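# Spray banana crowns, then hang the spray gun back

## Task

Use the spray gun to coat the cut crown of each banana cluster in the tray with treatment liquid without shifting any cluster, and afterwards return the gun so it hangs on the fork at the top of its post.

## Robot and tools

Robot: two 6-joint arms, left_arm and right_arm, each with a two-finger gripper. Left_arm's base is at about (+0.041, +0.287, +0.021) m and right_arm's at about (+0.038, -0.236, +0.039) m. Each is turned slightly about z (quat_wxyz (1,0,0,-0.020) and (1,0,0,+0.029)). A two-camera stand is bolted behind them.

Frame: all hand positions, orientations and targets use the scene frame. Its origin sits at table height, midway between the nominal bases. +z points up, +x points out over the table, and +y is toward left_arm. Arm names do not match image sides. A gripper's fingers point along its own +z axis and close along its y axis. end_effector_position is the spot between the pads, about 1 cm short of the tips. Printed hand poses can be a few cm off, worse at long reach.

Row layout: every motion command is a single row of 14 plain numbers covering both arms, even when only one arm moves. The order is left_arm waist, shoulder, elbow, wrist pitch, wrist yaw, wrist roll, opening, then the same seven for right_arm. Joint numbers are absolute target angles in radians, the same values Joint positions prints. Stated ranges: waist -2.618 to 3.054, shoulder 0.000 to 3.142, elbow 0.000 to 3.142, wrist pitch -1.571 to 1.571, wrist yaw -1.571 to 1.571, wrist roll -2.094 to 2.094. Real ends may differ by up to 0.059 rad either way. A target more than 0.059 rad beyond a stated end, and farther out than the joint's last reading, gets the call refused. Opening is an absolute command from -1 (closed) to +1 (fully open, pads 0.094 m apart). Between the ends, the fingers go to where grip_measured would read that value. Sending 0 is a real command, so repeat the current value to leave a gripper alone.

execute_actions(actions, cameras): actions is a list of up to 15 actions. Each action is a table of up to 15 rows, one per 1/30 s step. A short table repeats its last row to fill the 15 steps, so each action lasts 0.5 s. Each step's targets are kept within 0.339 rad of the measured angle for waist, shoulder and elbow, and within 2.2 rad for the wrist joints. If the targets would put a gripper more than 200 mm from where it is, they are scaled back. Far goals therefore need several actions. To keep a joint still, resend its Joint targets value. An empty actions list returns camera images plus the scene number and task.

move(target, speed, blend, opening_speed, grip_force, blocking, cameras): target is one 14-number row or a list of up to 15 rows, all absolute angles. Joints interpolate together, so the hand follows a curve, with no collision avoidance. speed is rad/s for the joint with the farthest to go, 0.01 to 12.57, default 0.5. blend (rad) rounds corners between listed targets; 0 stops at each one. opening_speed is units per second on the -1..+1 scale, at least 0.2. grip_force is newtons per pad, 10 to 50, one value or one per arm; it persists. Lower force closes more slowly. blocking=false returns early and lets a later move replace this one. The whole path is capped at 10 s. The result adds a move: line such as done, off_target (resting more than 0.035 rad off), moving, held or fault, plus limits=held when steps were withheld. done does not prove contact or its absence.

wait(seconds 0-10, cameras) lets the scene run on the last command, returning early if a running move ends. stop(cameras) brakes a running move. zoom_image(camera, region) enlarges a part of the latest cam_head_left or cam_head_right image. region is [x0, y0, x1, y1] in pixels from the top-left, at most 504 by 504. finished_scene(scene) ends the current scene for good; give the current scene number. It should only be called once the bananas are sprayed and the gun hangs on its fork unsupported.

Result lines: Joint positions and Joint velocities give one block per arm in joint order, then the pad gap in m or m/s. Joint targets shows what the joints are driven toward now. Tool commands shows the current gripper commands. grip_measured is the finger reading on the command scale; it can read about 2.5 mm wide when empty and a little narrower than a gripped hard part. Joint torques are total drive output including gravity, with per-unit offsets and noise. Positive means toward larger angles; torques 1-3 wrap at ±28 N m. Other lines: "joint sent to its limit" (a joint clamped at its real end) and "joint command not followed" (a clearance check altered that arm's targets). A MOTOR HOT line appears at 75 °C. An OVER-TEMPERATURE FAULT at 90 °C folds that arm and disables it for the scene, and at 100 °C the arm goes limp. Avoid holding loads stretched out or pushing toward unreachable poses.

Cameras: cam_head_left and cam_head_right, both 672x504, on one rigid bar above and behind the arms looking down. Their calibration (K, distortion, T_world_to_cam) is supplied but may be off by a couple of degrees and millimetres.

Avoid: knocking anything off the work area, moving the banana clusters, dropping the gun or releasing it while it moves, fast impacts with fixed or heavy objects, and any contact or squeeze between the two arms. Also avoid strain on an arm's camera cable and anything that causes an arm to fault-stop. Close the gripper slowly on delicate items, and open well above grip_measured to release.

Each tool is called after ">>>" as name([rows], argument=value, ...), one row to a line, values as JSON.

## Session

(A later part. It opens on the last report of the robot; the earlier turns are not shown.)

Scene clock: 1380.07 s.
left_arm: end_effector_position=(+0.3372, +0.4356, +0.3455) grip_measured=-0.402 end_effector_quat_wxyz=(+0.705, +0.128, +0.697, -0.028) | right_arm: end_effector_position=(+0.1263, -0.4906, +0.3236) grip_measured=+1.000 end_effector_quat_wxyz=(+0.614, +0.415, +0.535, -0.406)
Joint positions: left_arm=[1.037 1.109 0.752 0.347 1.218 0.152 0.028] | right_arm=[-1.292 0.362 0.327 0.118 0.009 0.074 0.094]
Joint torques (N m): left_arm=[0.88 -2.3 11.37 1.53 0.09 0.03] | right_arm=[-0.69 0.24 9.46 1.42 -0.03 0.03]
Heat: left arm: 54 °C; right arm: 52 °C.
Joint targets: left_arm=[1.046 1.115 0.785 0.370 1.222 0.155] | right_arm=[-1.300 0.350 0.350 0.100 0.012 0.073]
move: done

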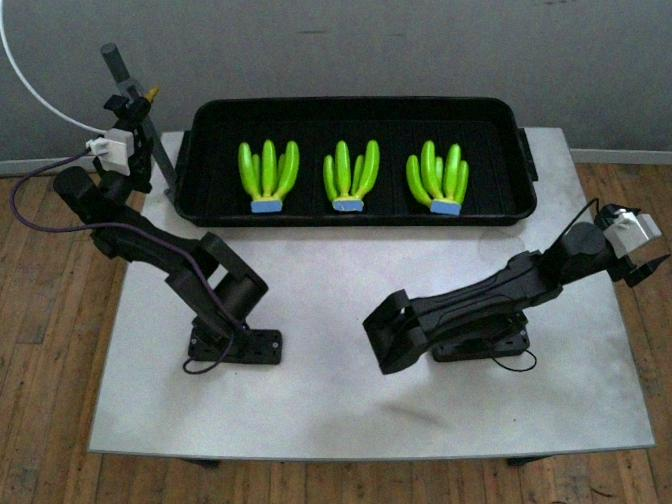

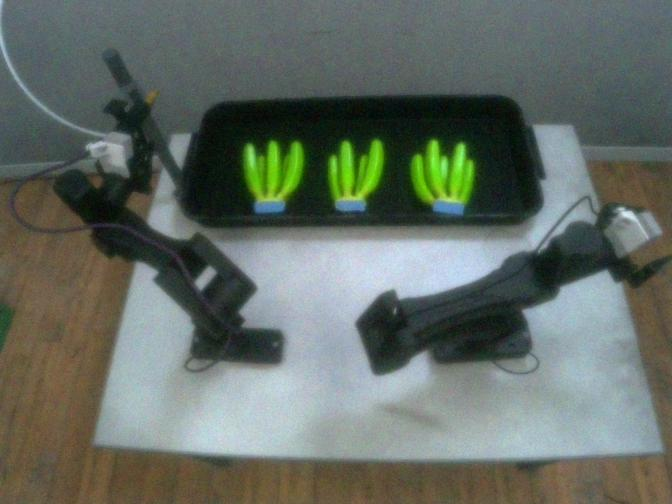

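>>> move(target=[1.046,1.115,0.785,0.37,1.222,0.455,-0.5,-1.3,0.35,0.35,0.1,0.012,0.073,1], speed=0.3, cameras=["cam_head_left"])

>>> zoom_image(camera="cam_head_left", region=[100, 55, 180, 135])

Scene clock: 1413.13 s.
left_arm: end_effector_position=(+0.3370, +0.4371, +0.3454) grip_measured=-0.402 end_effector_quat_wxyz=(+0.702, +0.227, +0.671, +0.077) | right_arm: end_effector_position=(+0.1263, -0.4906, +0.3236) grip_measured=+1.000 end_effector_quat_wxyz=(+0.614, +0.415, +0.535, -0.406)
Joint positions: left_arm=[1.04 1.112 0.752 0.352 1.218 0.442 0.028] | right_arm=[-1.292 0.362 0.327 0.118 0.009 0.074 0.094]
Joint torques (N m): left_arm=[0.61 -2.66 11.33 1.49 0.09 0.16] | right_arm=[-0.76 0.36 9.65 1.49 0.01 0.04]
Heat: left arm: 49 °C; right arm: 52 °C.
Joint targets: left_arm=[1.046 1.115 0.785 0.370 1.222 0.455] | right_arm=[-1.300 0.350 0.350 0.100 0.012 0.073]
move: done
Images, in order (width x height): cam_head_left 672x504.

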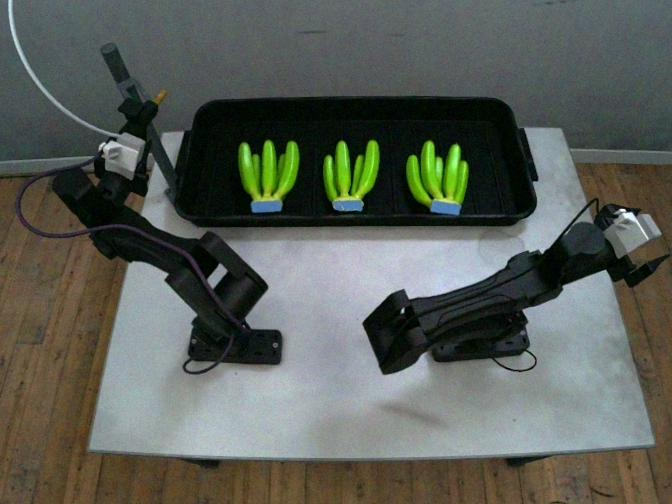

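Scaled by 6.300 from the camera's 672x504 image, which has a finer 960x720 frame.

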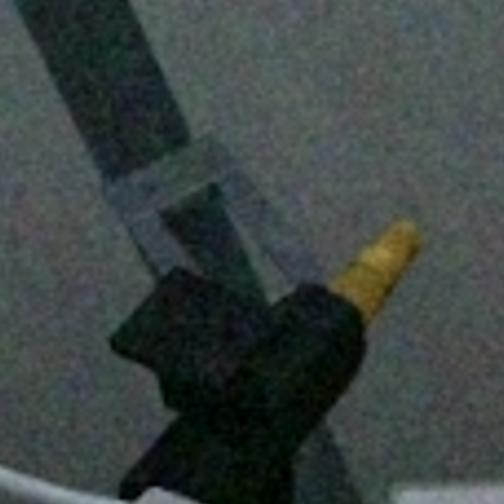

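>>> move(target=[0.974,1.078,0.795,0.325,1.147,0.46,-0.5,-1.3,0.35,0.35,0.1,0.012,0.073,1], speed=0.3, cameras=["cam_head_left","cam_head_right"])

>>> zoom_image(camera="cam_head_left", region=[100, 55, 180, 135])

>>> zoom_image(camera="cam_head_right", region=[100, 60, 180, 140])

Scene clock: 1443.73 s.
left_arm: end_effector_position=(+0.3469, +0.4280, +0.3415) grip_measured=-0.402 end_effector_quat_wxyz=(+0.698, +0.219, +0.679, +0.067) | right_arm: end_effector_position=(+0.1263, -0.4906, +0.3236) grip_measured=+1.000 end_effector_quat_wxyz=(+0.614, +0.415, +0.535, -0.406)
Joint positions: left_arm=[0.981 1.103 0.752 0.308 1.158 0.447 0.028] | right_arm=[-1.292 0.362 0.327 0.118 0.009 0.074 0.094]
Joint torques (N m): left_arm=[-0.55 -4.9 12.36 1.47 -0.05 0.16] | right_arm=[-0.79 0.09 9.52 1.47 0.03 0.06]
Motor temperatures (°C): left_arm=[27 28 43 48 27 26 30] | right_arm=[27 25 53 42 29 24 28]
Heat: left arm: 48 °C; right arm: 53 °C.
Joint targets: left_arm=[0.974 1.078 0.795 0.325 1.147 0.460] | right_arm=[-1.300 0.350 0.350 0.100 0.012 0.073]
move: off_target (left_arm); left_arm: the elbow is farthest, 0.043 rad from its target

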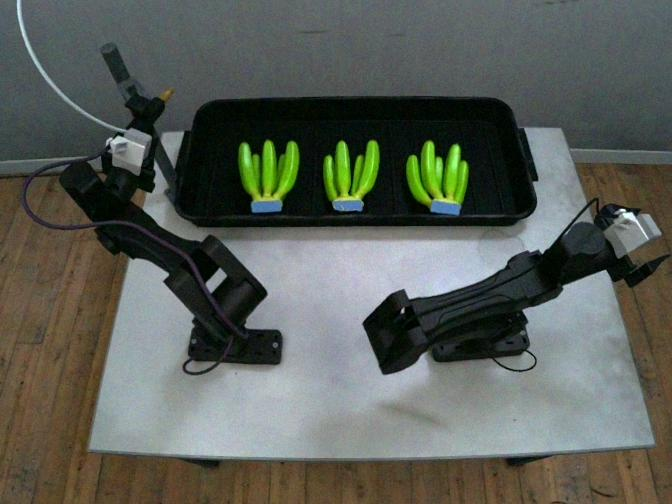

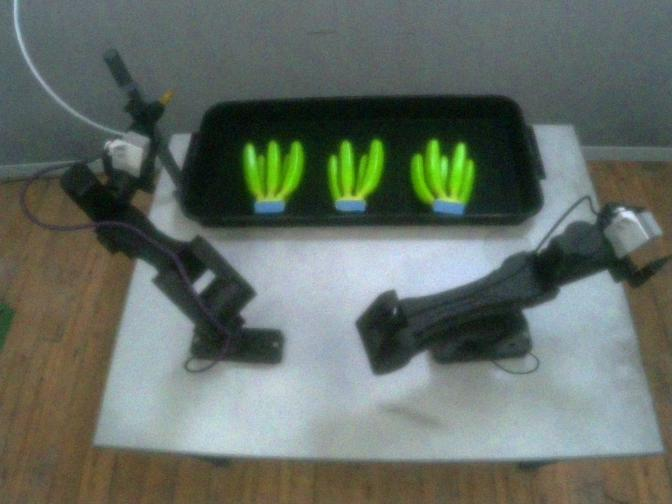

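Scaled by 6.300 from the camera's 672x504 image, which has a finer 960x720 frame.

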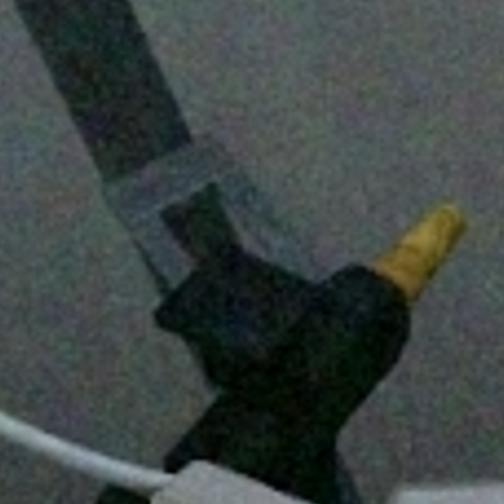

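Scaled by 6.300 from the camera's 672x504 image, which has a finer 960x720 frame.

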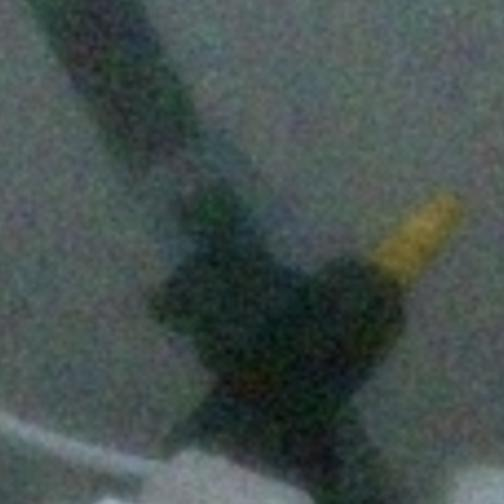

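>>> move([
  [0.936,1.06,0.82,0.305,1.115,0.46,-0.5,-1.3,0.35,0.35,0.1,0.012,0.073,1],
  [0.89,1.22,0.91,0.365,1.065,0.46,-0.5,-1.3,0.35,0.35,0.1,0.012,0.073,1],
], speed=0.25, cameras=["cam_head_left"])

>>> zoom_image(camera="cam_head_left", region=[100, 55, 180, 135])

Scene clock: 1463.83 s.
left_arm: end_effector_position=(+0.3789, +0.4355, +0.3605) grip_measured=-0.402 end_effector_quat_wxyz=(+0.702, +0.232, +0.669, +0.076) | right_arm: end_effector_position=(+0.1263, -0.4906, +0.3236) grip_measured=+1.000 end_effector_quat_wxyz=(+0.614, +0.415, +0.535, -0.406)
Joint positions: left_arm=[0.897 1.215 0.874 0.332 1.084 0.449 0.028] | right_arm=[-1.292 0.362 0.327 0.118 0.009 0.074 0.094]
Joint torques (N m): left_arm=[-0.7 -3.37 11.7 1.69 -0.25 0.14] | right_arm=[-0.77 0.25 9.43 1.46 0 0.01]
Heat: left arm: 47 °C; right arm: 53 °C.
Joint targets: left_arm=[0.890 1.220 0.910 0.365 1.065 0.460] | right_arm=[-1.300 0.350 0.350 0.100 0.012 0.073]
move: off_target (left_arm); left_arm: the elbow is farthest, 0.036 rad from its target
Images, in order (width x height): cam_head_left 672x504.

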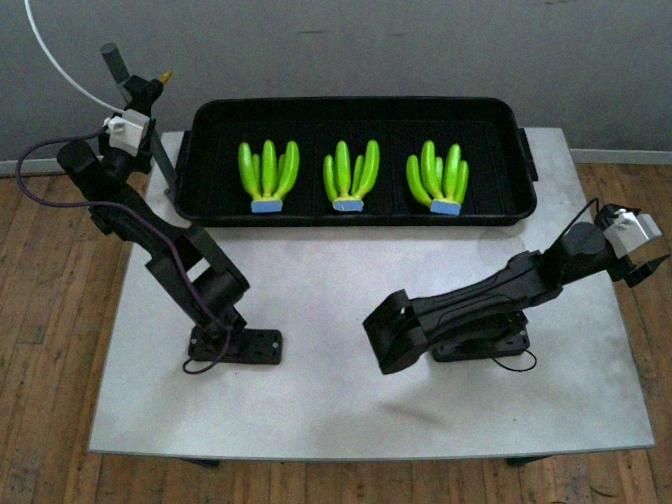

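Scaled by 6.300 from the camera's 672x504 image, which has a finer 960x720 frame.

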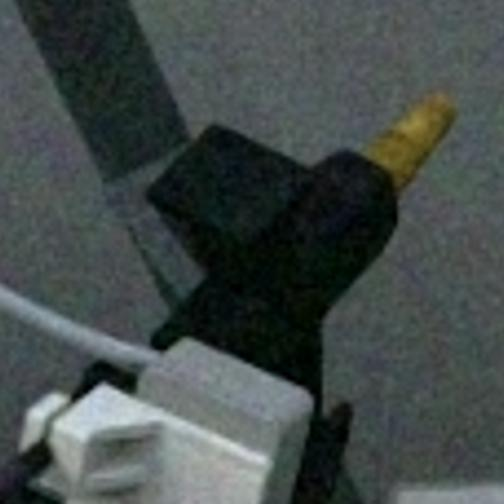

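>>> move([
  [0.936,1.09,0.82,0.305,1.115,0.46,-0.5,-1.3,0.35,0.35,0.1,0.012,0.073,1],
  [0.93,1.104,0.741,0.413,1.115,0.46,-0.5,-1.3,0.35,0.35,0.1,0.012,0.073,1],
  [0.89,1.24,0.837,0.47,1.065,0.46,-0.5,-1.3,0.35,0.35,0.1,0.012,0.073,1],
], speed=0.25, cameras=["cam_head_left"])

>>> zoom_image(camera="cam_head_left", region=[100, 55, 180, 135])

Scene clock: 1487.77 s.
left_arm: end_effector_position=(+0.3784, +0.4263, +0.3361) grip_measured=-0.402 end_effector_quat_wxyz=(+0.702, +0.255, +0.662, +0.066) | right_arm: end_effector_position=(+0.1263, -0.4906, +0.3236) grip_measured=+1.000 end_effector_quat_wxyz=(+0.614, +0.415, +0.535, -0.406)
Joint positions: left_arm=[0.89 1.232 0.789 0.43 1.125 0.473 0.028] | right_arm=[-1.292 0.362 0.327 0.118 0.009 0.074 0.094]
Joint torques (N m): left_arm=[-0.06 -3.06 12.98 1.76 -0.68 -0.18] | right_arm=[-0.69 0.31 9.32 1.43 -0.01 0.01]
Heat: left arm: 48 °C; right arm: 53 °C.
Joint targets: left_arm=[0.890 1.240 0.837 0.470 1.065 0.460] | right_arm=[-1.300 0.350 0.350 0.100 0.012 0.073]
move: off_target (left_arm); left_arm: the wrist yaw is farthest, 0.060 rad from its target
Images, in order (width x height): cam_head_left 672x504.

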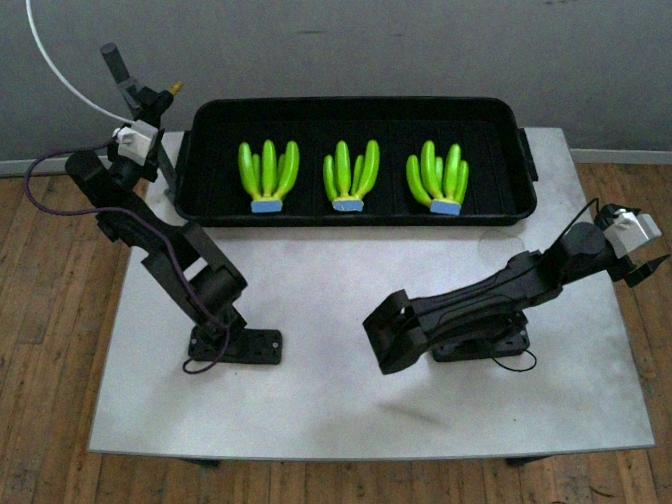

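Scaled by 6.300 from the camera's 672x504 image, which has a finer 960x720 frame.

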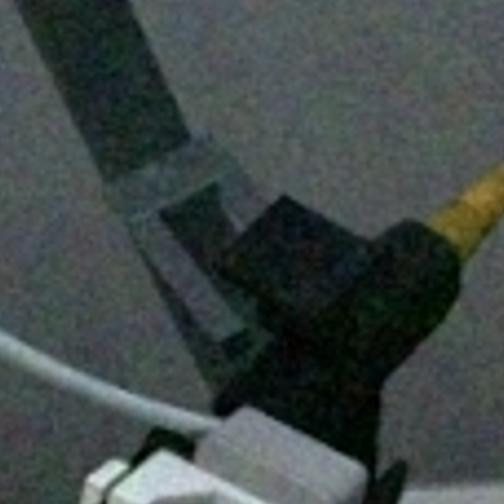

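>>> move([
  [0.945,1.09,0.741,0.413,1.1,0.46,-0.5,-1.3,0.35,0.35,0.1,0.012,0.073,1],
  [0.92,1.205,0.815,0.455,1.07,0.46,-0.5,-1.3,0.35,0.35,0.1,0.012,0.073,1],
], speed=0.25, cameras=["cam_head_left"])

>>> zoom_image(camera="cam_head_left", region=[100, 55, 180, 135])

Scene clock: 1501.03 s.
left_arm: end_effector_position=(+0.3688, +0.4298, +0.3378) grip_measured=-0.402 end_effector_quat_wxyz=(+0.702, +0.247, +0.664, +0.077) | right_arm: end_effector_position=(+0.1263, -0.4906, +0.3236) grip_measured=+1.000 end_effector_quat_wxyz=(+0.614, +0.415, +0.535, -0.406)
Joint positions: left_arm=[0.92 1.196 0.769 0.42 1.128 0.47 0.028] | right_arm=[-1.292 0.362 0.327 0.118 0.009 0.074 0.094]
Joint torques (N m): left_arm=[0.02 -2.8 12.56 1.68 -0.71 -0.09] | right_arm=[-0.69 0.29 9.46 1.47 -0.03 0.03]
Heat: left arm: 48 °C; right arm: 53 °C.
Joint targets: left_arm=[0.920 1.205 0.815 0.455 1.070 0.460] | right_arm=[-1.300 0.350 0.350 0.100 0.012 0.073]
move: off_target (left_arm); left_arm: the wrist yaw is farthest, 0.058 rad from its target
Images, in order (width x height): cam_head_left 672x504.

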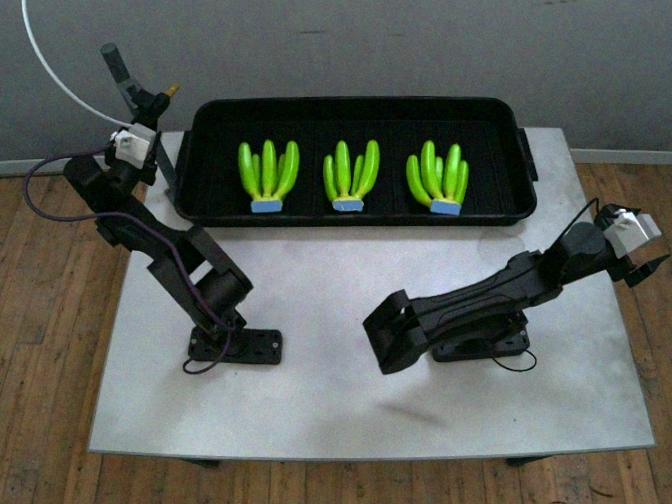

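Scaled by 6.300 from the camera's 672x504 image, which has a finer 960x720 frame.

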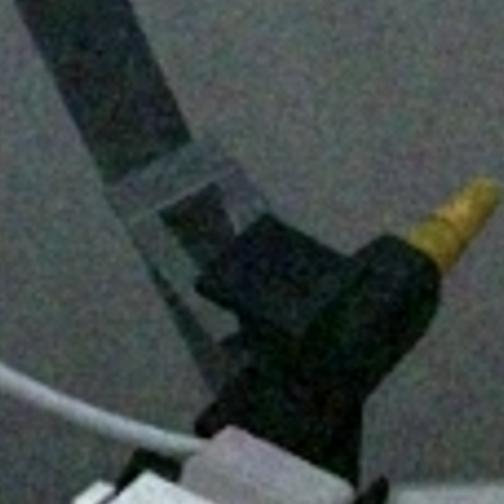

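>>> move([
  [0.97,1.09,0.775,0.383,1.1,0.46,-0.5,-1.3,0.35,0.35,0.1,0.012,0.073,1],
  [0.95,1.205,0.84,0.43,1.07,0.46,-0.5,-1.3,0.35,0.35,0.1,0.012,0.073,1],
], speed=0.25, cameras=["cam_head_left"])

>>> zoom_image(camera="cam_head_left", region=[110, 65, 170, 125])

Scene clock: 1514.03 s.
left_arm: end_effector_position=(+0.3644, +0.4406, +0.3589) grip_measured=-0.402 end_effector_quat_wxyz=(+0.708, +0.249, +0.653, +0.107) | right_arm: end_effector_position=(+0.1263, -0.4906, +0.3236) grip_measured=+1.000 end_effector_quat_wxyz=(+0.614, +0.415, +0.535, -0.406)
Joint positions: left_arm=[0.952 1.19 0.813 0.433 1.126 0.463 0.028] | right_arm=[-1.292 0.362 0.327 0.118 0.009 0.074 0.094]
Joint torques (N m): left_arm=[-0.12 -2.3 10.73 1.3 -0.75 -0.02] | right_arm=[-0.79 0.28 9.47 1.45 0.01 0.03]
Heat: left arm: 47 °C; right arm: 53 °C.
Joint targets: left_arm=[0.950 1.205 0.840 0.430 1.070 0.460] | right_arm=[-1.300 0.350 0.350 0.100 0.012 0.073]
move: off_target (left_arm); left_arm: the wrist yaw is farthest, 0.056 rad from its target
Images, in order (width x height): cam_head_left 672x504.

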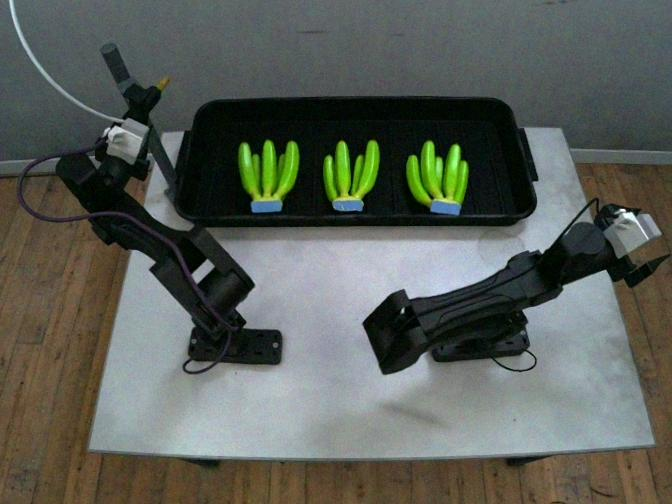

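Scaled by 8.400 from the camera's 672x504 image, which has a finer 960x720 frame.

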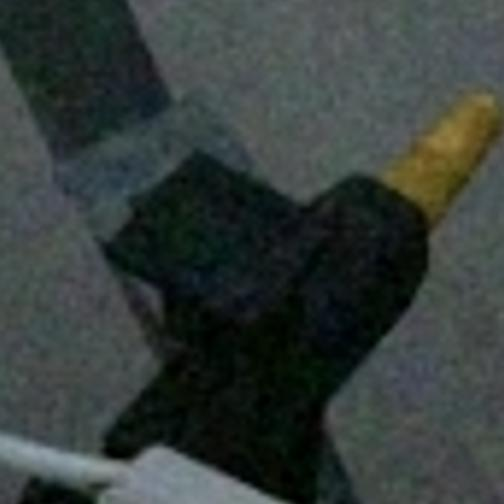

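>>> move([
  [0.992,1.07,0.76,0.32,1.126,0.46,-0.5,-1.3,0.35,0.35,0.1,0.012,0.073,1],
  [0.985,1.08,0.735,0.39,1.12,0.46,-0.5,-1.3,0.35,0.35,0.1,0.012,0.073,1],
  [0.952,1.19,0.785,0.44,1.11,0.46,-0.5,-1.3,0.35,0.35,0.1,0.012,0.073,1],
], speed=0.25, cameras=["cam_head_left"])

>>> zoom_image(camera="cam_head_left", region=[110, 65, 170, 125])

Scene clock: 1544.43 s.
left_arm: end_effector_position=(+0.3604, +0.4338, +0.3298) grip_measured=-0.402 end_effector_quat_wxyz=(+0.699, +0.235, +0.672, +0.071) | right_arm: end_effector_position=(+0.1263, -0.4906, +0.3236) grip_measured=+1.000 end_effector_quat_wxyz=(+0.614, +0.415, +0.535, -0.406)
Joint positions: left_arm=[0.954 1.183 0.743 0.409 1.15 0.465 0.028] | right_arm=[-1.292 0.362 0.327 0.118 0.009 0.074 0.094]
Joint torques (N m): left_arm=[-0.21 -2.84 12.18 1.63 -0.46 0] | right_arm=[-0.76 0.12 9.47 1.42 0.01 0.03]
Heat: left arm: 44 °C; right arm: 53 °C.
Joint targets: left_arm=[0.952 1.190 0.785 0.440 1.110 0.460] | right_arm=[-1.300 0.350 0.350 0.100 0.012 0.073]
move: off_target (left_arm); left_arm: the elbow is farthest, 0.042 rad from its target
Images, in order (width x height): cam_head_left 672x504.

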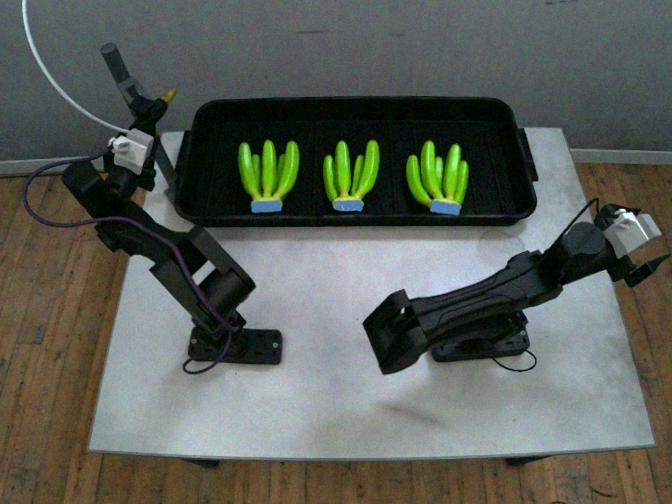

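Scaled by 8.400 from the camera's 672x504 image, which has a finer 960x720 frame.

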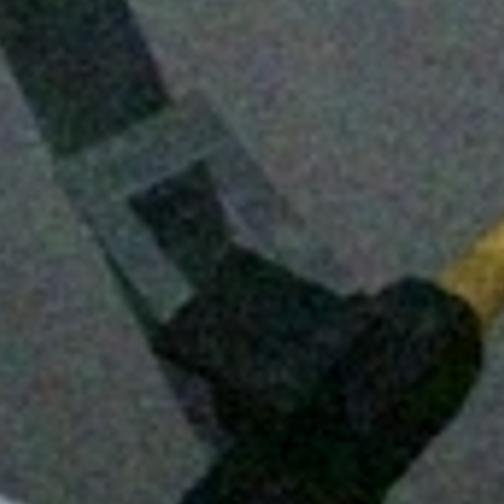

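>>> move(target=[0.912,1.295,0.845,0.49,1.05,0.46,-0.5,-1.3,0.35,0.35,0.1,0.012,0.073,1], speed=0.2, cameras=["cam_head_left"])

>>> zoom_image(camera="cam_head_left", region=[110, 65, 170, 125])

Scene clock: 1551.20 s.
left_arm: end_effector_position=(+0.3797, +0.4314, +0.3298) grip_measured=-0.402 end_effector_quat_wxyz=(+0.702, +0.272, +0.655, +0.063) | right_arm: end_effector_position=(+0.1263, -0.4906, +0.3236) grip_measured=+1.000 end_effector_quat_wxyz=(+0.614, +0.415, +0.535, -0.406)
Joint positions: left_arm=[0.908 1.279 0.795 0.47 1.173 0.497 0.028] | right_arm=[-1.292 0.362 0.327 0.118 0.009 0.074 0.094]
Joint torques (N m): left_arm=[0.43 -2.99 12.85 1.5 -1.49 -0.4] | right_arm=[-0.62 0.24 9.26 1.45 0 -0.03]
Heat: left arm: 45 °C; right arm: 53 °C.
Joint targets: left_arm=[0.912 1.295 0.845 0.490 1.050 0.460] | right_arm=[-1.300 0.350 0.350 0.100 0.012 0.073]
move: off_target (left_arm); left_arm: the wrist yaw is farthest, 0.123 rad from its target
Images, in order (width x height): cam_head_left 672x504.

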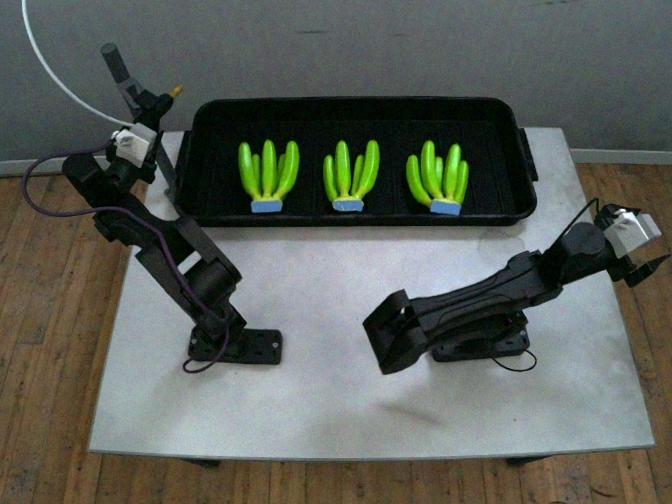

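Scaled by 8.400 from the camera's 672x504 image, which has a finer 960x720 frame.

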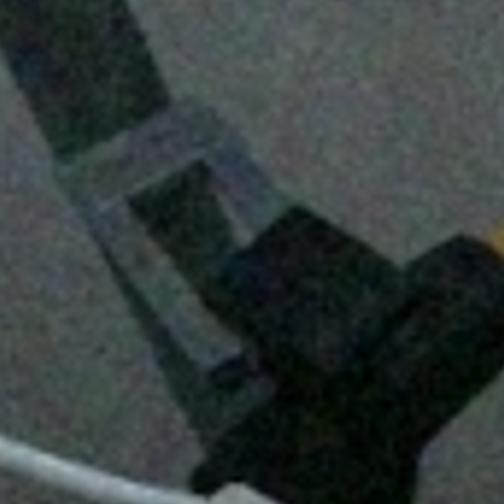

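>>> move([
  [0.985,1.08,0.735,0.39,1.1,0.46,-0.5,-1.3,0.35,0.35,0.1,0.012,0.073,1],
  [1.025,1.08,0.735,0.39,1.1,0.46,-0.5,-1.3,0.35,0.35,0.1,0.012,0.073,1],
  [0.992,1.19,0.79,0.44,1.07,0.46,-0.5,-1.3,0.35,0.35,0.1,0.012,0.073,1],
], speed=0.25, cameras=["cam_head_left"])

>>> zoom_image(camera="cam_head_left", region=[110, 65, 170, 125])

Scene clock: 1565.37 s.
left_arm: end_effector_position=(+0.3518, +0.4420, +0.3436) grip_measured=-0.402 end_effector_quat_wxyz=(+0.704, +0.246, +0.658, +0.101) | right_arm: end_effector_position=(+0.1263, -0.4906, +0.3236) grip_measured=+1.000 end_effector_quat_wxyz=(+0.614, +0.415, +0.535, -0.406)
Joint positions: left_arm=[0.998 1.17 0.756 0.445 1.173 0.472 0.028] | right_arm=[-1.292 0.362 0.327 0.118 0.009 0.074 0.094]
Joint torques (N m): left_arm=[-0.59 -1.59 11.45 1.31 -1.26 -0.06] | right_arm=[-0.79 0.25 9.63 1.47 0.03 0.02]
Heat: left arm: 45 °C; right arm: 53 °C.
Joint targets: left_arm=[0.992 1.190 0.790 0.440 1.070 0.460] | right_arm=[-1.300 0.350 0.350 0.100 0.012 0.073]
move: off_target (left_arm); left_arm: the wrist yaw is farthest, 0.103 rad from its target
Images, in order (width x height): cam_head_left 672x504.

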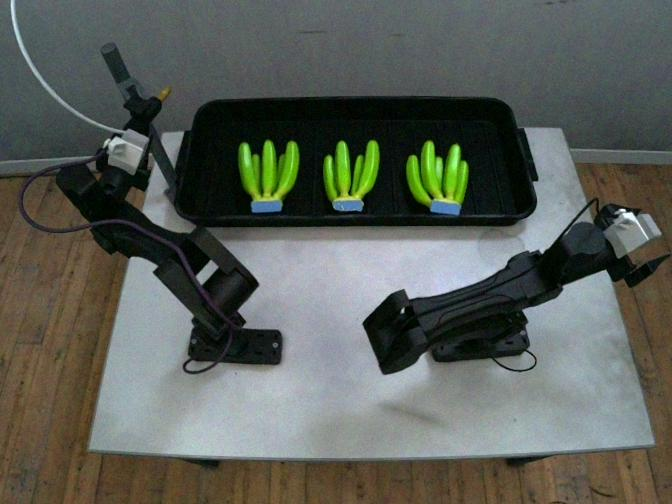

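Scaled by 8.400 from the camera's 672x504 image, which has a finer 960x720 frame.

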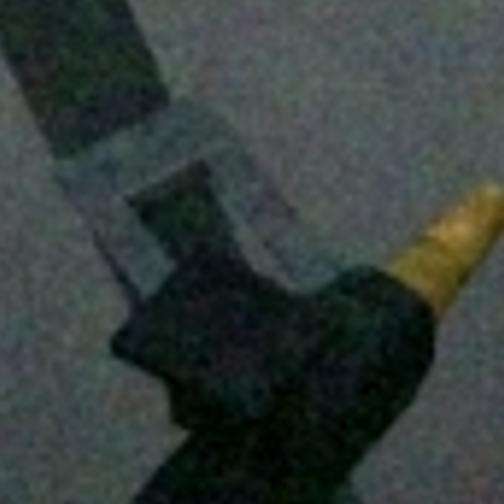

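>>> move([
  [1.02,1.05,0.72,0.38,1.1,0.46,-0.5,-1.3,0.35,0.35,0.1,0.012,0.073,1],
  [1.0,1.06,0.655,0.45,1.09,0.46,-0.5,-1.3,0.35,0.35,0.1,0.012,0.073,1],
  [0.965,1.19,0.73,0.49,1.06,0.46,-0.5,-1.3,0.35,0.35,0.1,0.012,0.073,1],
], speed=0.25, cameras=["cam_head_left","cam_head_right"])

>>> zoom_image(camera="cam_head_left", region=[110, 65, 170, 125])

>>> zoom_image(camera="cam_head_right", region=[110, 70, 170, 130])

Scene clock: 1584.07 s.
left_arm: end_effector_position=(+0.3589, +0.4522, +0.3129) grip_measured=-0.402 end_effector_quat_wxyz=(+0.692, +0.196, +0.688, +0.097) | right_arm: end_effector_position=(+0.1263, -0.4906, +0.3236) grip_measured=+1.000 end_effector_quat_wxyz=(+0.614, +0.415, +0.535, -0.406)
Joint positions: left_arm=[0.973 1.188 0.69 0.449 1.071 0.46 0.028] | right_arm=[-1.292 0.362 0.327 0.118 0.009 0.074 0.094]
Joint torques (N m): left_arm=[-0.81 -3.33 11.96 1.79 -0.08 0.02] | right_arm=[-0.85 0.16 9.4 1.45 -0.04 0]
Heat: left arm: 44 °C; right arm: 53 °C.
Joint targets: left_arm=[0.965 1.190 0.730 0.490 1.060 0.460] | right_arm=[-1.300 0.350 0.350 0.100 0.012 0.073]
move: off_target (left_arm); left_arm: the wrist pitch is farthest, 0.041 rad from its target

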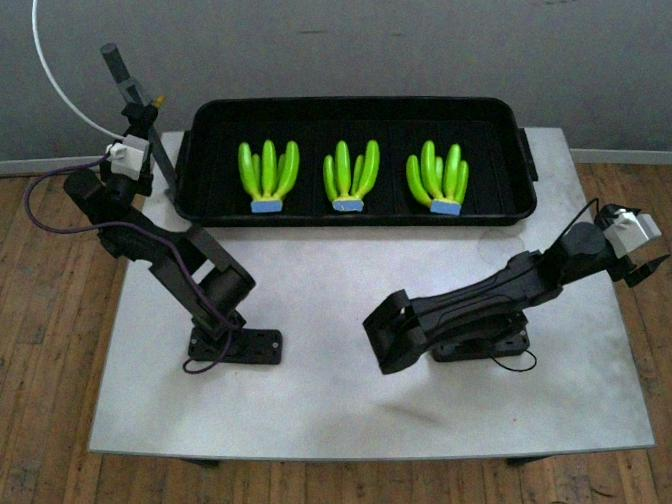

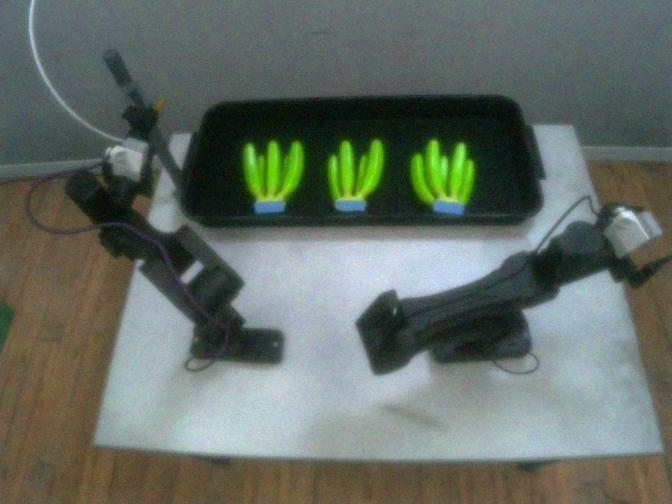

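Scaled by 8.400 from the camera's 672x504 image, which has a finer 960x720 frame.

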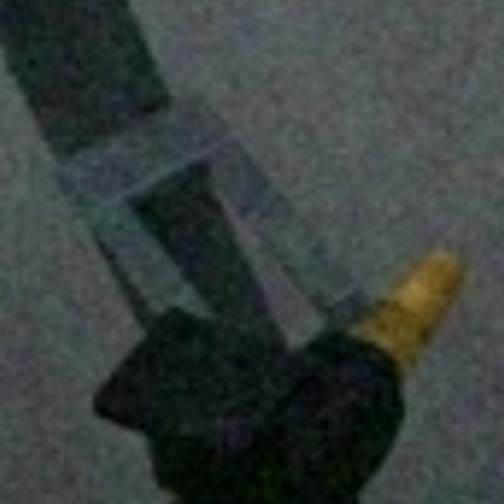

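Scaled by 8.400 from the camera's 672x504 image, which has a finer 960x720 frame.

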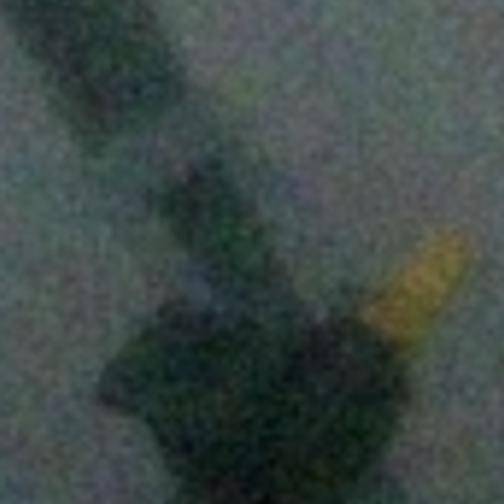

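>>> move([
  [0.985,1.08,0.665,0.46,1.09,0.46,-0.5,-1.3,0.35,0.35,0.1,0.012,0.073,1],
  [0.945,1.08,0.665,0.46,1.1,0.46,-0.5,-1.3,0.35,0.35,0.1,0.012,0.073,1],
  [0.92,1.19,0.735,0.495,1.06,0.46,-0.5,-1.3,0.35,0.35,0.1,0.012,0.073,1],
], speed=0.25, cameras=["cam_head_left"])

>>> zoom_image(camera="cam_head_left", region=[110, 65, 170, 125])

Scene clock: 1601.30 s.
left_arm: end_effector_position=(+0.3664, +0.4380, +0.3154) grip_measured=-0.405 end_effector_quat_wxyz=(+0.695, +0.214, +0.681, +0.084) | right_arm: end_effector_position=(+0.1263, -0.4906, +0.3236) grip_measured=+1.000 end_effector_quat_wxyz=(+0.614, +0.415, +0.535, -0.406)
Joint positions: left_arm=[0.928 1.189 0.695 0.454 1.071 0.459 0.028] | right_arm=[-1.292 0.362 0.327 0.118 0.009 0.074 0.094]
Joint torques (N m): left_arm=[-0.83 -3.34 11.96 1.8 -0.11 0.02] | right_arm=[-0.58 0.16 9.46 1.49 0.01 0.07]
Heat: left arm: 46 °C; right arm: 54 °C.
Joint targets: left_arm=[0.920 1.190 0.735 0.495 1.060 0.460] | right_arm=[-1.300 0.350 0.350 0.100 0.012 0.073]
move: off_target (left_arm); left_arm: the wrist pitch is farthest, 0.041 rad from its target
Images, in order (width x height): cam_head_left 672x504.

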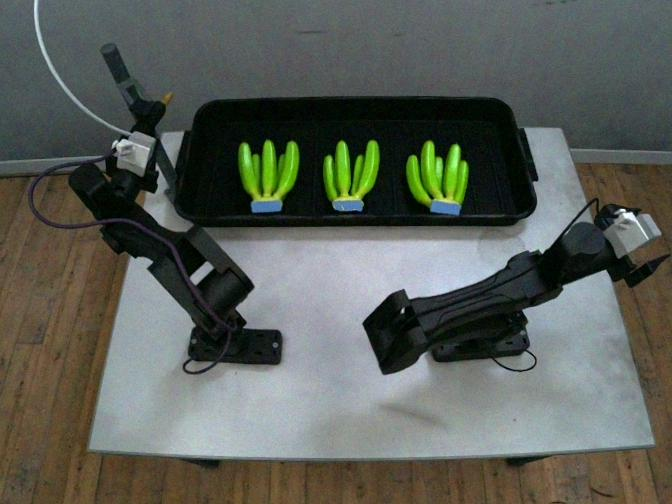

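Scaled by 8.400 from the camera's 672x504 image, which has a finer 960x720 frame.

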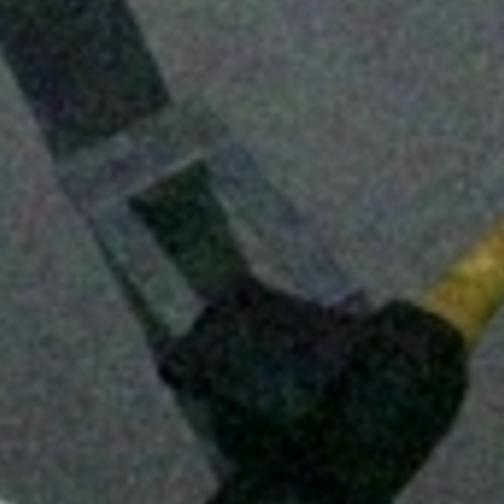

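Centered, free. Forward.

>>> move(target=[0.9,1.29,0.795,0.535,1.03,0.46,-0.5,-1.3,0.35,0.35,0.1,0.012,0.073,1], speed=0.2, cameras=["cam_head_left"])

>>> zoom_image(camera="cam_head_left", region=[110, 65, 170, 125])

Scene clock: 1608.53 s.
left_arm: end_effector_position=(+0.3806, +0.4423, +0.3171) grip_measured=-0.405 end_effector_quat_wxyz=(+0.699, +0.242, +0.668, +0.085) | right_arm: end_effector_position=(+0.1263, -0.4906, +0.3236) grip_measured=+1.000 end_effector_quat_wxyz=(+0.614, +0.415, +0.535, -0.406)
Joint positions: left_arm=[0.909 1.277 0.745 0.512 1.096 0.486 0.028] | right_arm=[-1.292 0.362 0.327 0.118 0.009 0.074 0.094]
Joint torques (N m): left_arm=[-0.94 -3.08 12.88 1.6 -0.78 -0.21] | right_arm=[-0.47 0.32 9.5 1.48 -0.04 0]
Heat: left arm: 45 °C; right arm: 54 °C.
Joint targets: left_arm=[0.900 1.290 0.795 0.535 1.030 0.460] | right_arm=[-1.300 0.350 0.350 0.100 0.012 0.073]
move: off_target (left_arm); left_arm: the wrist yaw is farthest, 0.066 rad from its target
Images, in order (width x height): cam_head_left 672x504.

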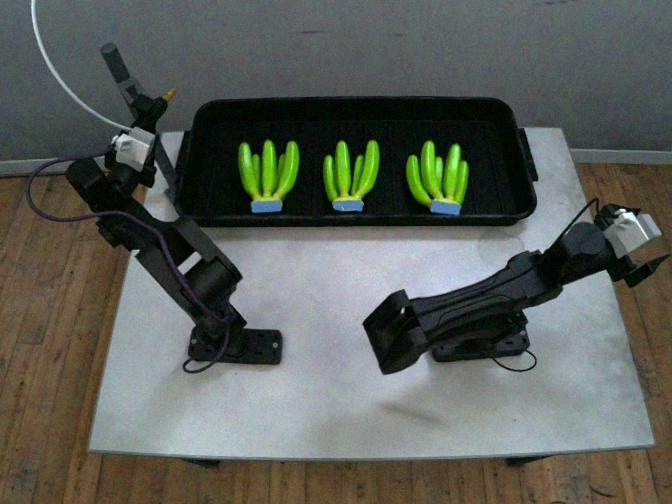

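Scaled by 8.400 from the camera's 672x504 image, which has a finer 960x720 frame.

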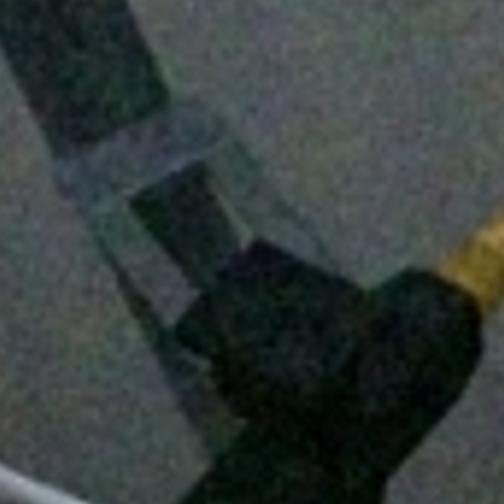

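>>> move([
  [0.945,1.15,0.71,0.48,1.07,0.46,-0.5,-1.3,0.35,0.35,0.1,0.012,0.073,1],
  [0.955,1.19,0.735,0.495,1.06,0.46,-0.5,-1.3,0.35,0.35,0.1,0.012,0.073,1],
  [0.928,1.29,0.795,0.535,1.03,0.46,-0.5,-1.3,0.35,0.35,0.1,0.012,0.073,1],
], speed=0.2, cameras=["cam_head_left"])

>>> zoom_image(camera="cam_head_left", region=[110, 65, 170, 125])

Scene clock: 1620.47 s.
left_arm: end_effector_position=(+0.3775, +0.4619, +0.3146) grip_measured=-0.405 end_effector_quat_wxyz=(+0.694, +0.204, +0.684, +0.098) | right_arm: end_effector_position=(+0.1263, -0.4906, +0.3236) grip_measured=+1.000 end_effector_quat_wxyz=(+0.614, +0.415, +0.535, -0.406)
Joint positions: left_arm=[0.941 1.281 0.748 0.497 1.05 0.46 0.028] | right_arm=[-1.292 0.362 0.327 0.118 0.009 0.074 0.094]
Joint torques (N m): left_arm=[-1.25 -3.41 12.59 1.76 -0.21 0.01] | right_arm=[-0.7 0.17 9.62 1.47 -0.06 -0.02]
Heat: left arm: 45 °C; right arm: 54 °C.
Joint targets: left_arm=[0.928 1.290 0.795 0.535 1.030 0.460] | right_arm=[-1.300 0.350 0.350 0.100 0.012 0.073]
move: off_target (left_arm); left_arm: the elbow is farthest, 0.047 rad from its target
Images, in order (width x height): cam_head_left 672x504.

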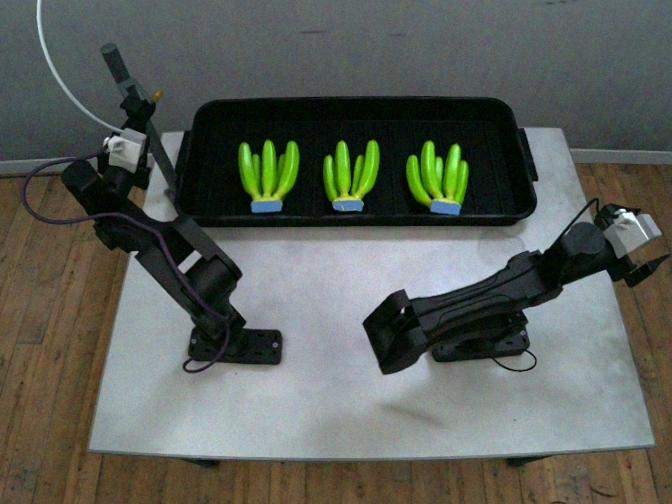

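Scaled by 8.400 from the camera's 672x504 image, which has a finer 960x720 frame.

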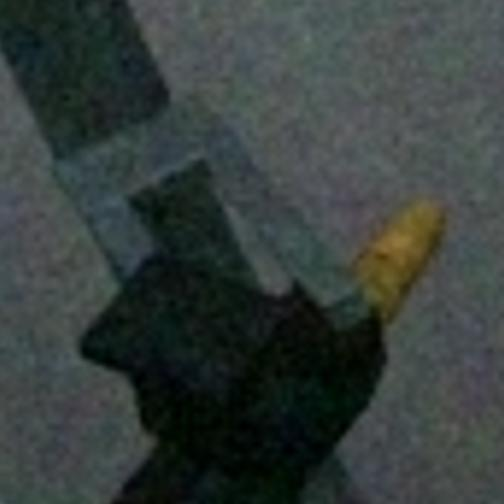

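>>> move(target=[0.9,1.38,0.85,0.57,0.99,0.46,-0.5,-1.3,0.35,0.35,0.1,0.012,0.073,1], speed=0.2, cameras=["cam_head_left"])

>>> zoom_image(camera="cam_head_left", region=[110, 65, 170, 125])

Scene clock: 1633.77 s.
left_arm: end_effector_position=(+0.3845, +0.4677, +0.3173) grip_measured=-0.405 end_effector_quat_wxyz=(+0.701, +0.238, +0.664, +0.105) | right_arm: end_effector_position=(+0.1263, -0.4906, +0.3236) grip_measured=+1.000 end_effector_quat_wxyz=(+0.614, +0.415, +0.535, -0.406)
Joint positions: left_arm=[0.949 1.357 0.785 0.581 1.106 0.484 0.028] | right_arm=[-1.292 0.362 0.327 0.118 0.009 0.074 0.094]
Joint torques (N m): left_arm=[-4.96 -2.89 14.3 1.21 -1.43 -0.2] | right_arm=[-0.7 0.28 9.52 1.45 -0.02 -0.01]
Heat: left arm: 45 °C; right arm: 54 °C.
Joint targets: left_arm=[0.900 1.380 0.850 0.570 0.990 0.460] | right_arm=[-1.300 0.350 0.350 0.100 0.012 0.073]
move: off_target (left_arm); left_arm: the wrist yaw is farthest, 0.116 rad from its target
Images, in order (width x height): cam_head_left 672x504.

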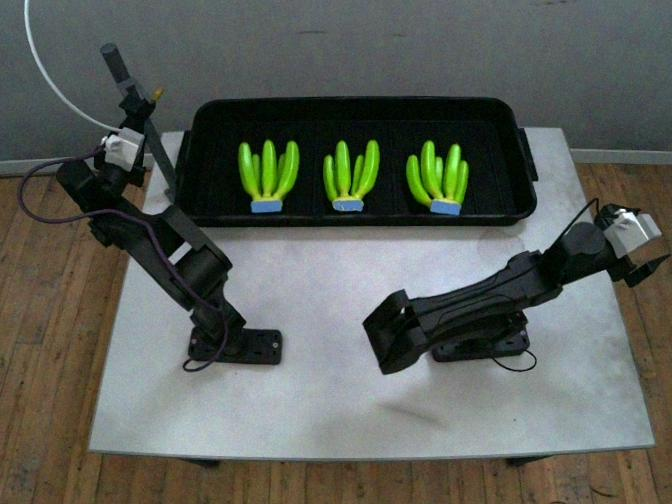

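Scaled by 8.400 from the camera's 672x504 image, which has a finer 960x720 frame.

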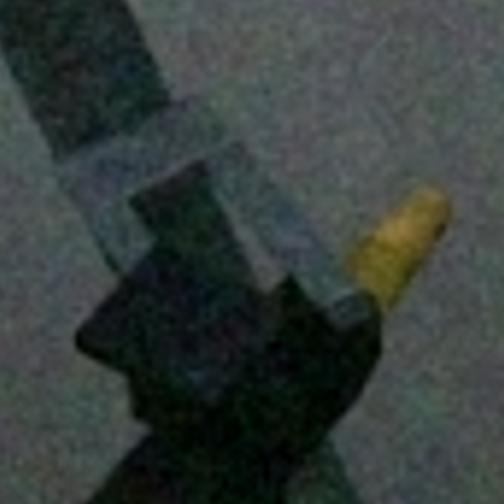

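>>> move([
  [0.94,1.29,0.795,0.535,1.03,0.46,-0.5,-1.3,0.35,0.35,0.1,0.012,0.073,1],
  [0.945,1.4,0.895,0.555,1.03,0.46,-0.5,-1.3,0.35,0.35,0.1,0.012,0.073,1],
], speed=0.2, cameras=["cam_head_left"])

>>> zoom_image(camera="cam_head_left", region=[110, 65, 170, 125])

Scene clock: 1656.87 s.
left_arm: end_effector_position=(+0.3865, +0.4748, +0.3215) grip_measured=-0.405 end_effector_quat_wxyz=(+0.699, +0.237, +0.668, +0.093) | right_arm: end_effector_position=(+0.1263, -0.4906, +0.3236) grip_measured=+1.000 end_effector_quat_wxyz=(+0.614, +0.415, +0.535, -0.406)
Joint positions: left_arm=[0.963 1.384 0.837 0.537 1.132 0.483 0.028] | right_arm=[-1.292 0.362 0.327 0.118 0.009 0.074 0.094]
Joint torques (N m): left_arm=[-1.77 -3.66 13.74 1.51 -1.22 -0.2] | right_arm=[-0.69 0.23 9.69 1.46 0.03 0.03]
Motor temperatures (°C): left_arm=[27 29 45 43 28 26 30] | right_arm=[27 25 54 42 29 24 28]
Heat: left arm: 45 °C; right arm: 54 °C.
Joint targets: left_arm=[0.945 1.400 0.895 0.555 1.030 0.460] | right_arm=[-1.300 0.350 0.350 0.100 0.012 0.073]
move: off_target (left_arm); left_arm: the wrist yaw is farthest, 0.102 rad from its target
Images, in order (width x height): cam_head_left 672x504.

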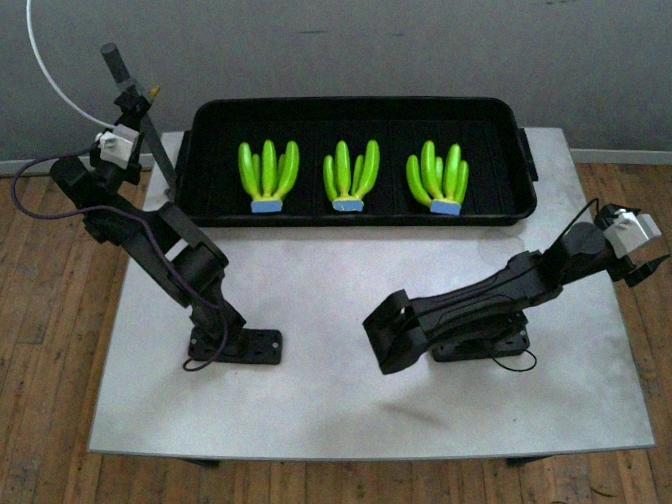

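Scaled by 8.400 from the camera's 672x504 image, which has a finer 960x720 frame.

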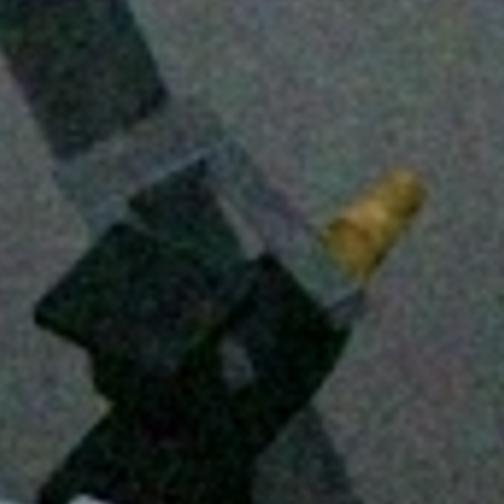

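>>> move([
  [0.96,1.29,0.8,0.535,1.08,0.46,-0.5,-1.3,0.35,0.35,0.1,0.012,0.073,1],
  [0.96,1.13,0.705,0.475,1.06,0.46,-0.5,-1.3,0.35,0.35,0.1,0.012,0.073,1],
  [0.938,1.19,0.735,0.495,1.06,0.46,-0.5,-1.3,0.35,0.35,0.1,0.012,0.073,1],
  [0.92,1.29,0.795,0.535,1.03,0.46,-0.5,-1.3,0.35,0.35,0.1,0.012,0.073,1],
], speed=0.2, cameras=["cam_head_left"])

>>> zoom_image(camera="cam_head_left", region=[110, 65, 170, 125])

Scene clock: 1672.97 s.
left_arm: end_effector_position=(+0.3776, +0.4579, +0.3157) grip_measured=-0.405 end_effector_quat_wxyz=(+0.696, +0.211, +0.679, +0.097) | right_arm: end_effector_position=(+0.1263, -0.4906, +0.3236) grip_measured=+1.000 end_effector_quat_wxyz=(+0.614, +0.415, +0.535, -0.406)
Joint positions: left_arm=[0.936 1.278 0.743 0.51 1.059 0.462 0.028] | right_arm=[-1.292 0.362 0.327 0.118 0.009 0.074 0.094]
Joint torques (N m): left_arm=[-1.58 -3.19 13.08 1.64 -0.32 0] | right_arm=[-0.66 0.29 9.69 1.45 0 0.01]
Heat: left arm: 44 °C; right arm: 54 °C.
Joint targets: left_arm=[0.920 1.290 0.795 0.535 1.030 0.460] | right_arm=[-1.300 0.350 0.350 0.100 0.012 0.073]
move: off_target (left_arm); left_arm: the elbow is farthest, 0.052 rad from its target
Images, in order (width x height): cam_head_left 672x504.

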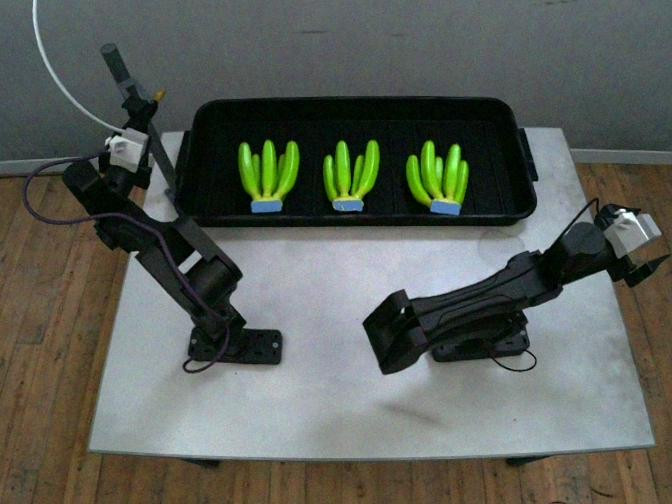

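Scaled by 8.400 from the camera's 672x504 image, which has a finer 960x720 frame.

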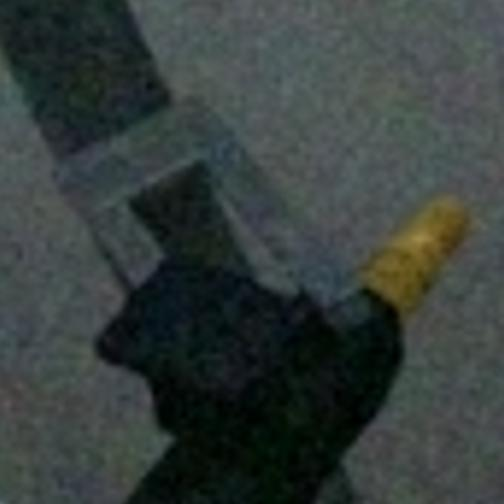

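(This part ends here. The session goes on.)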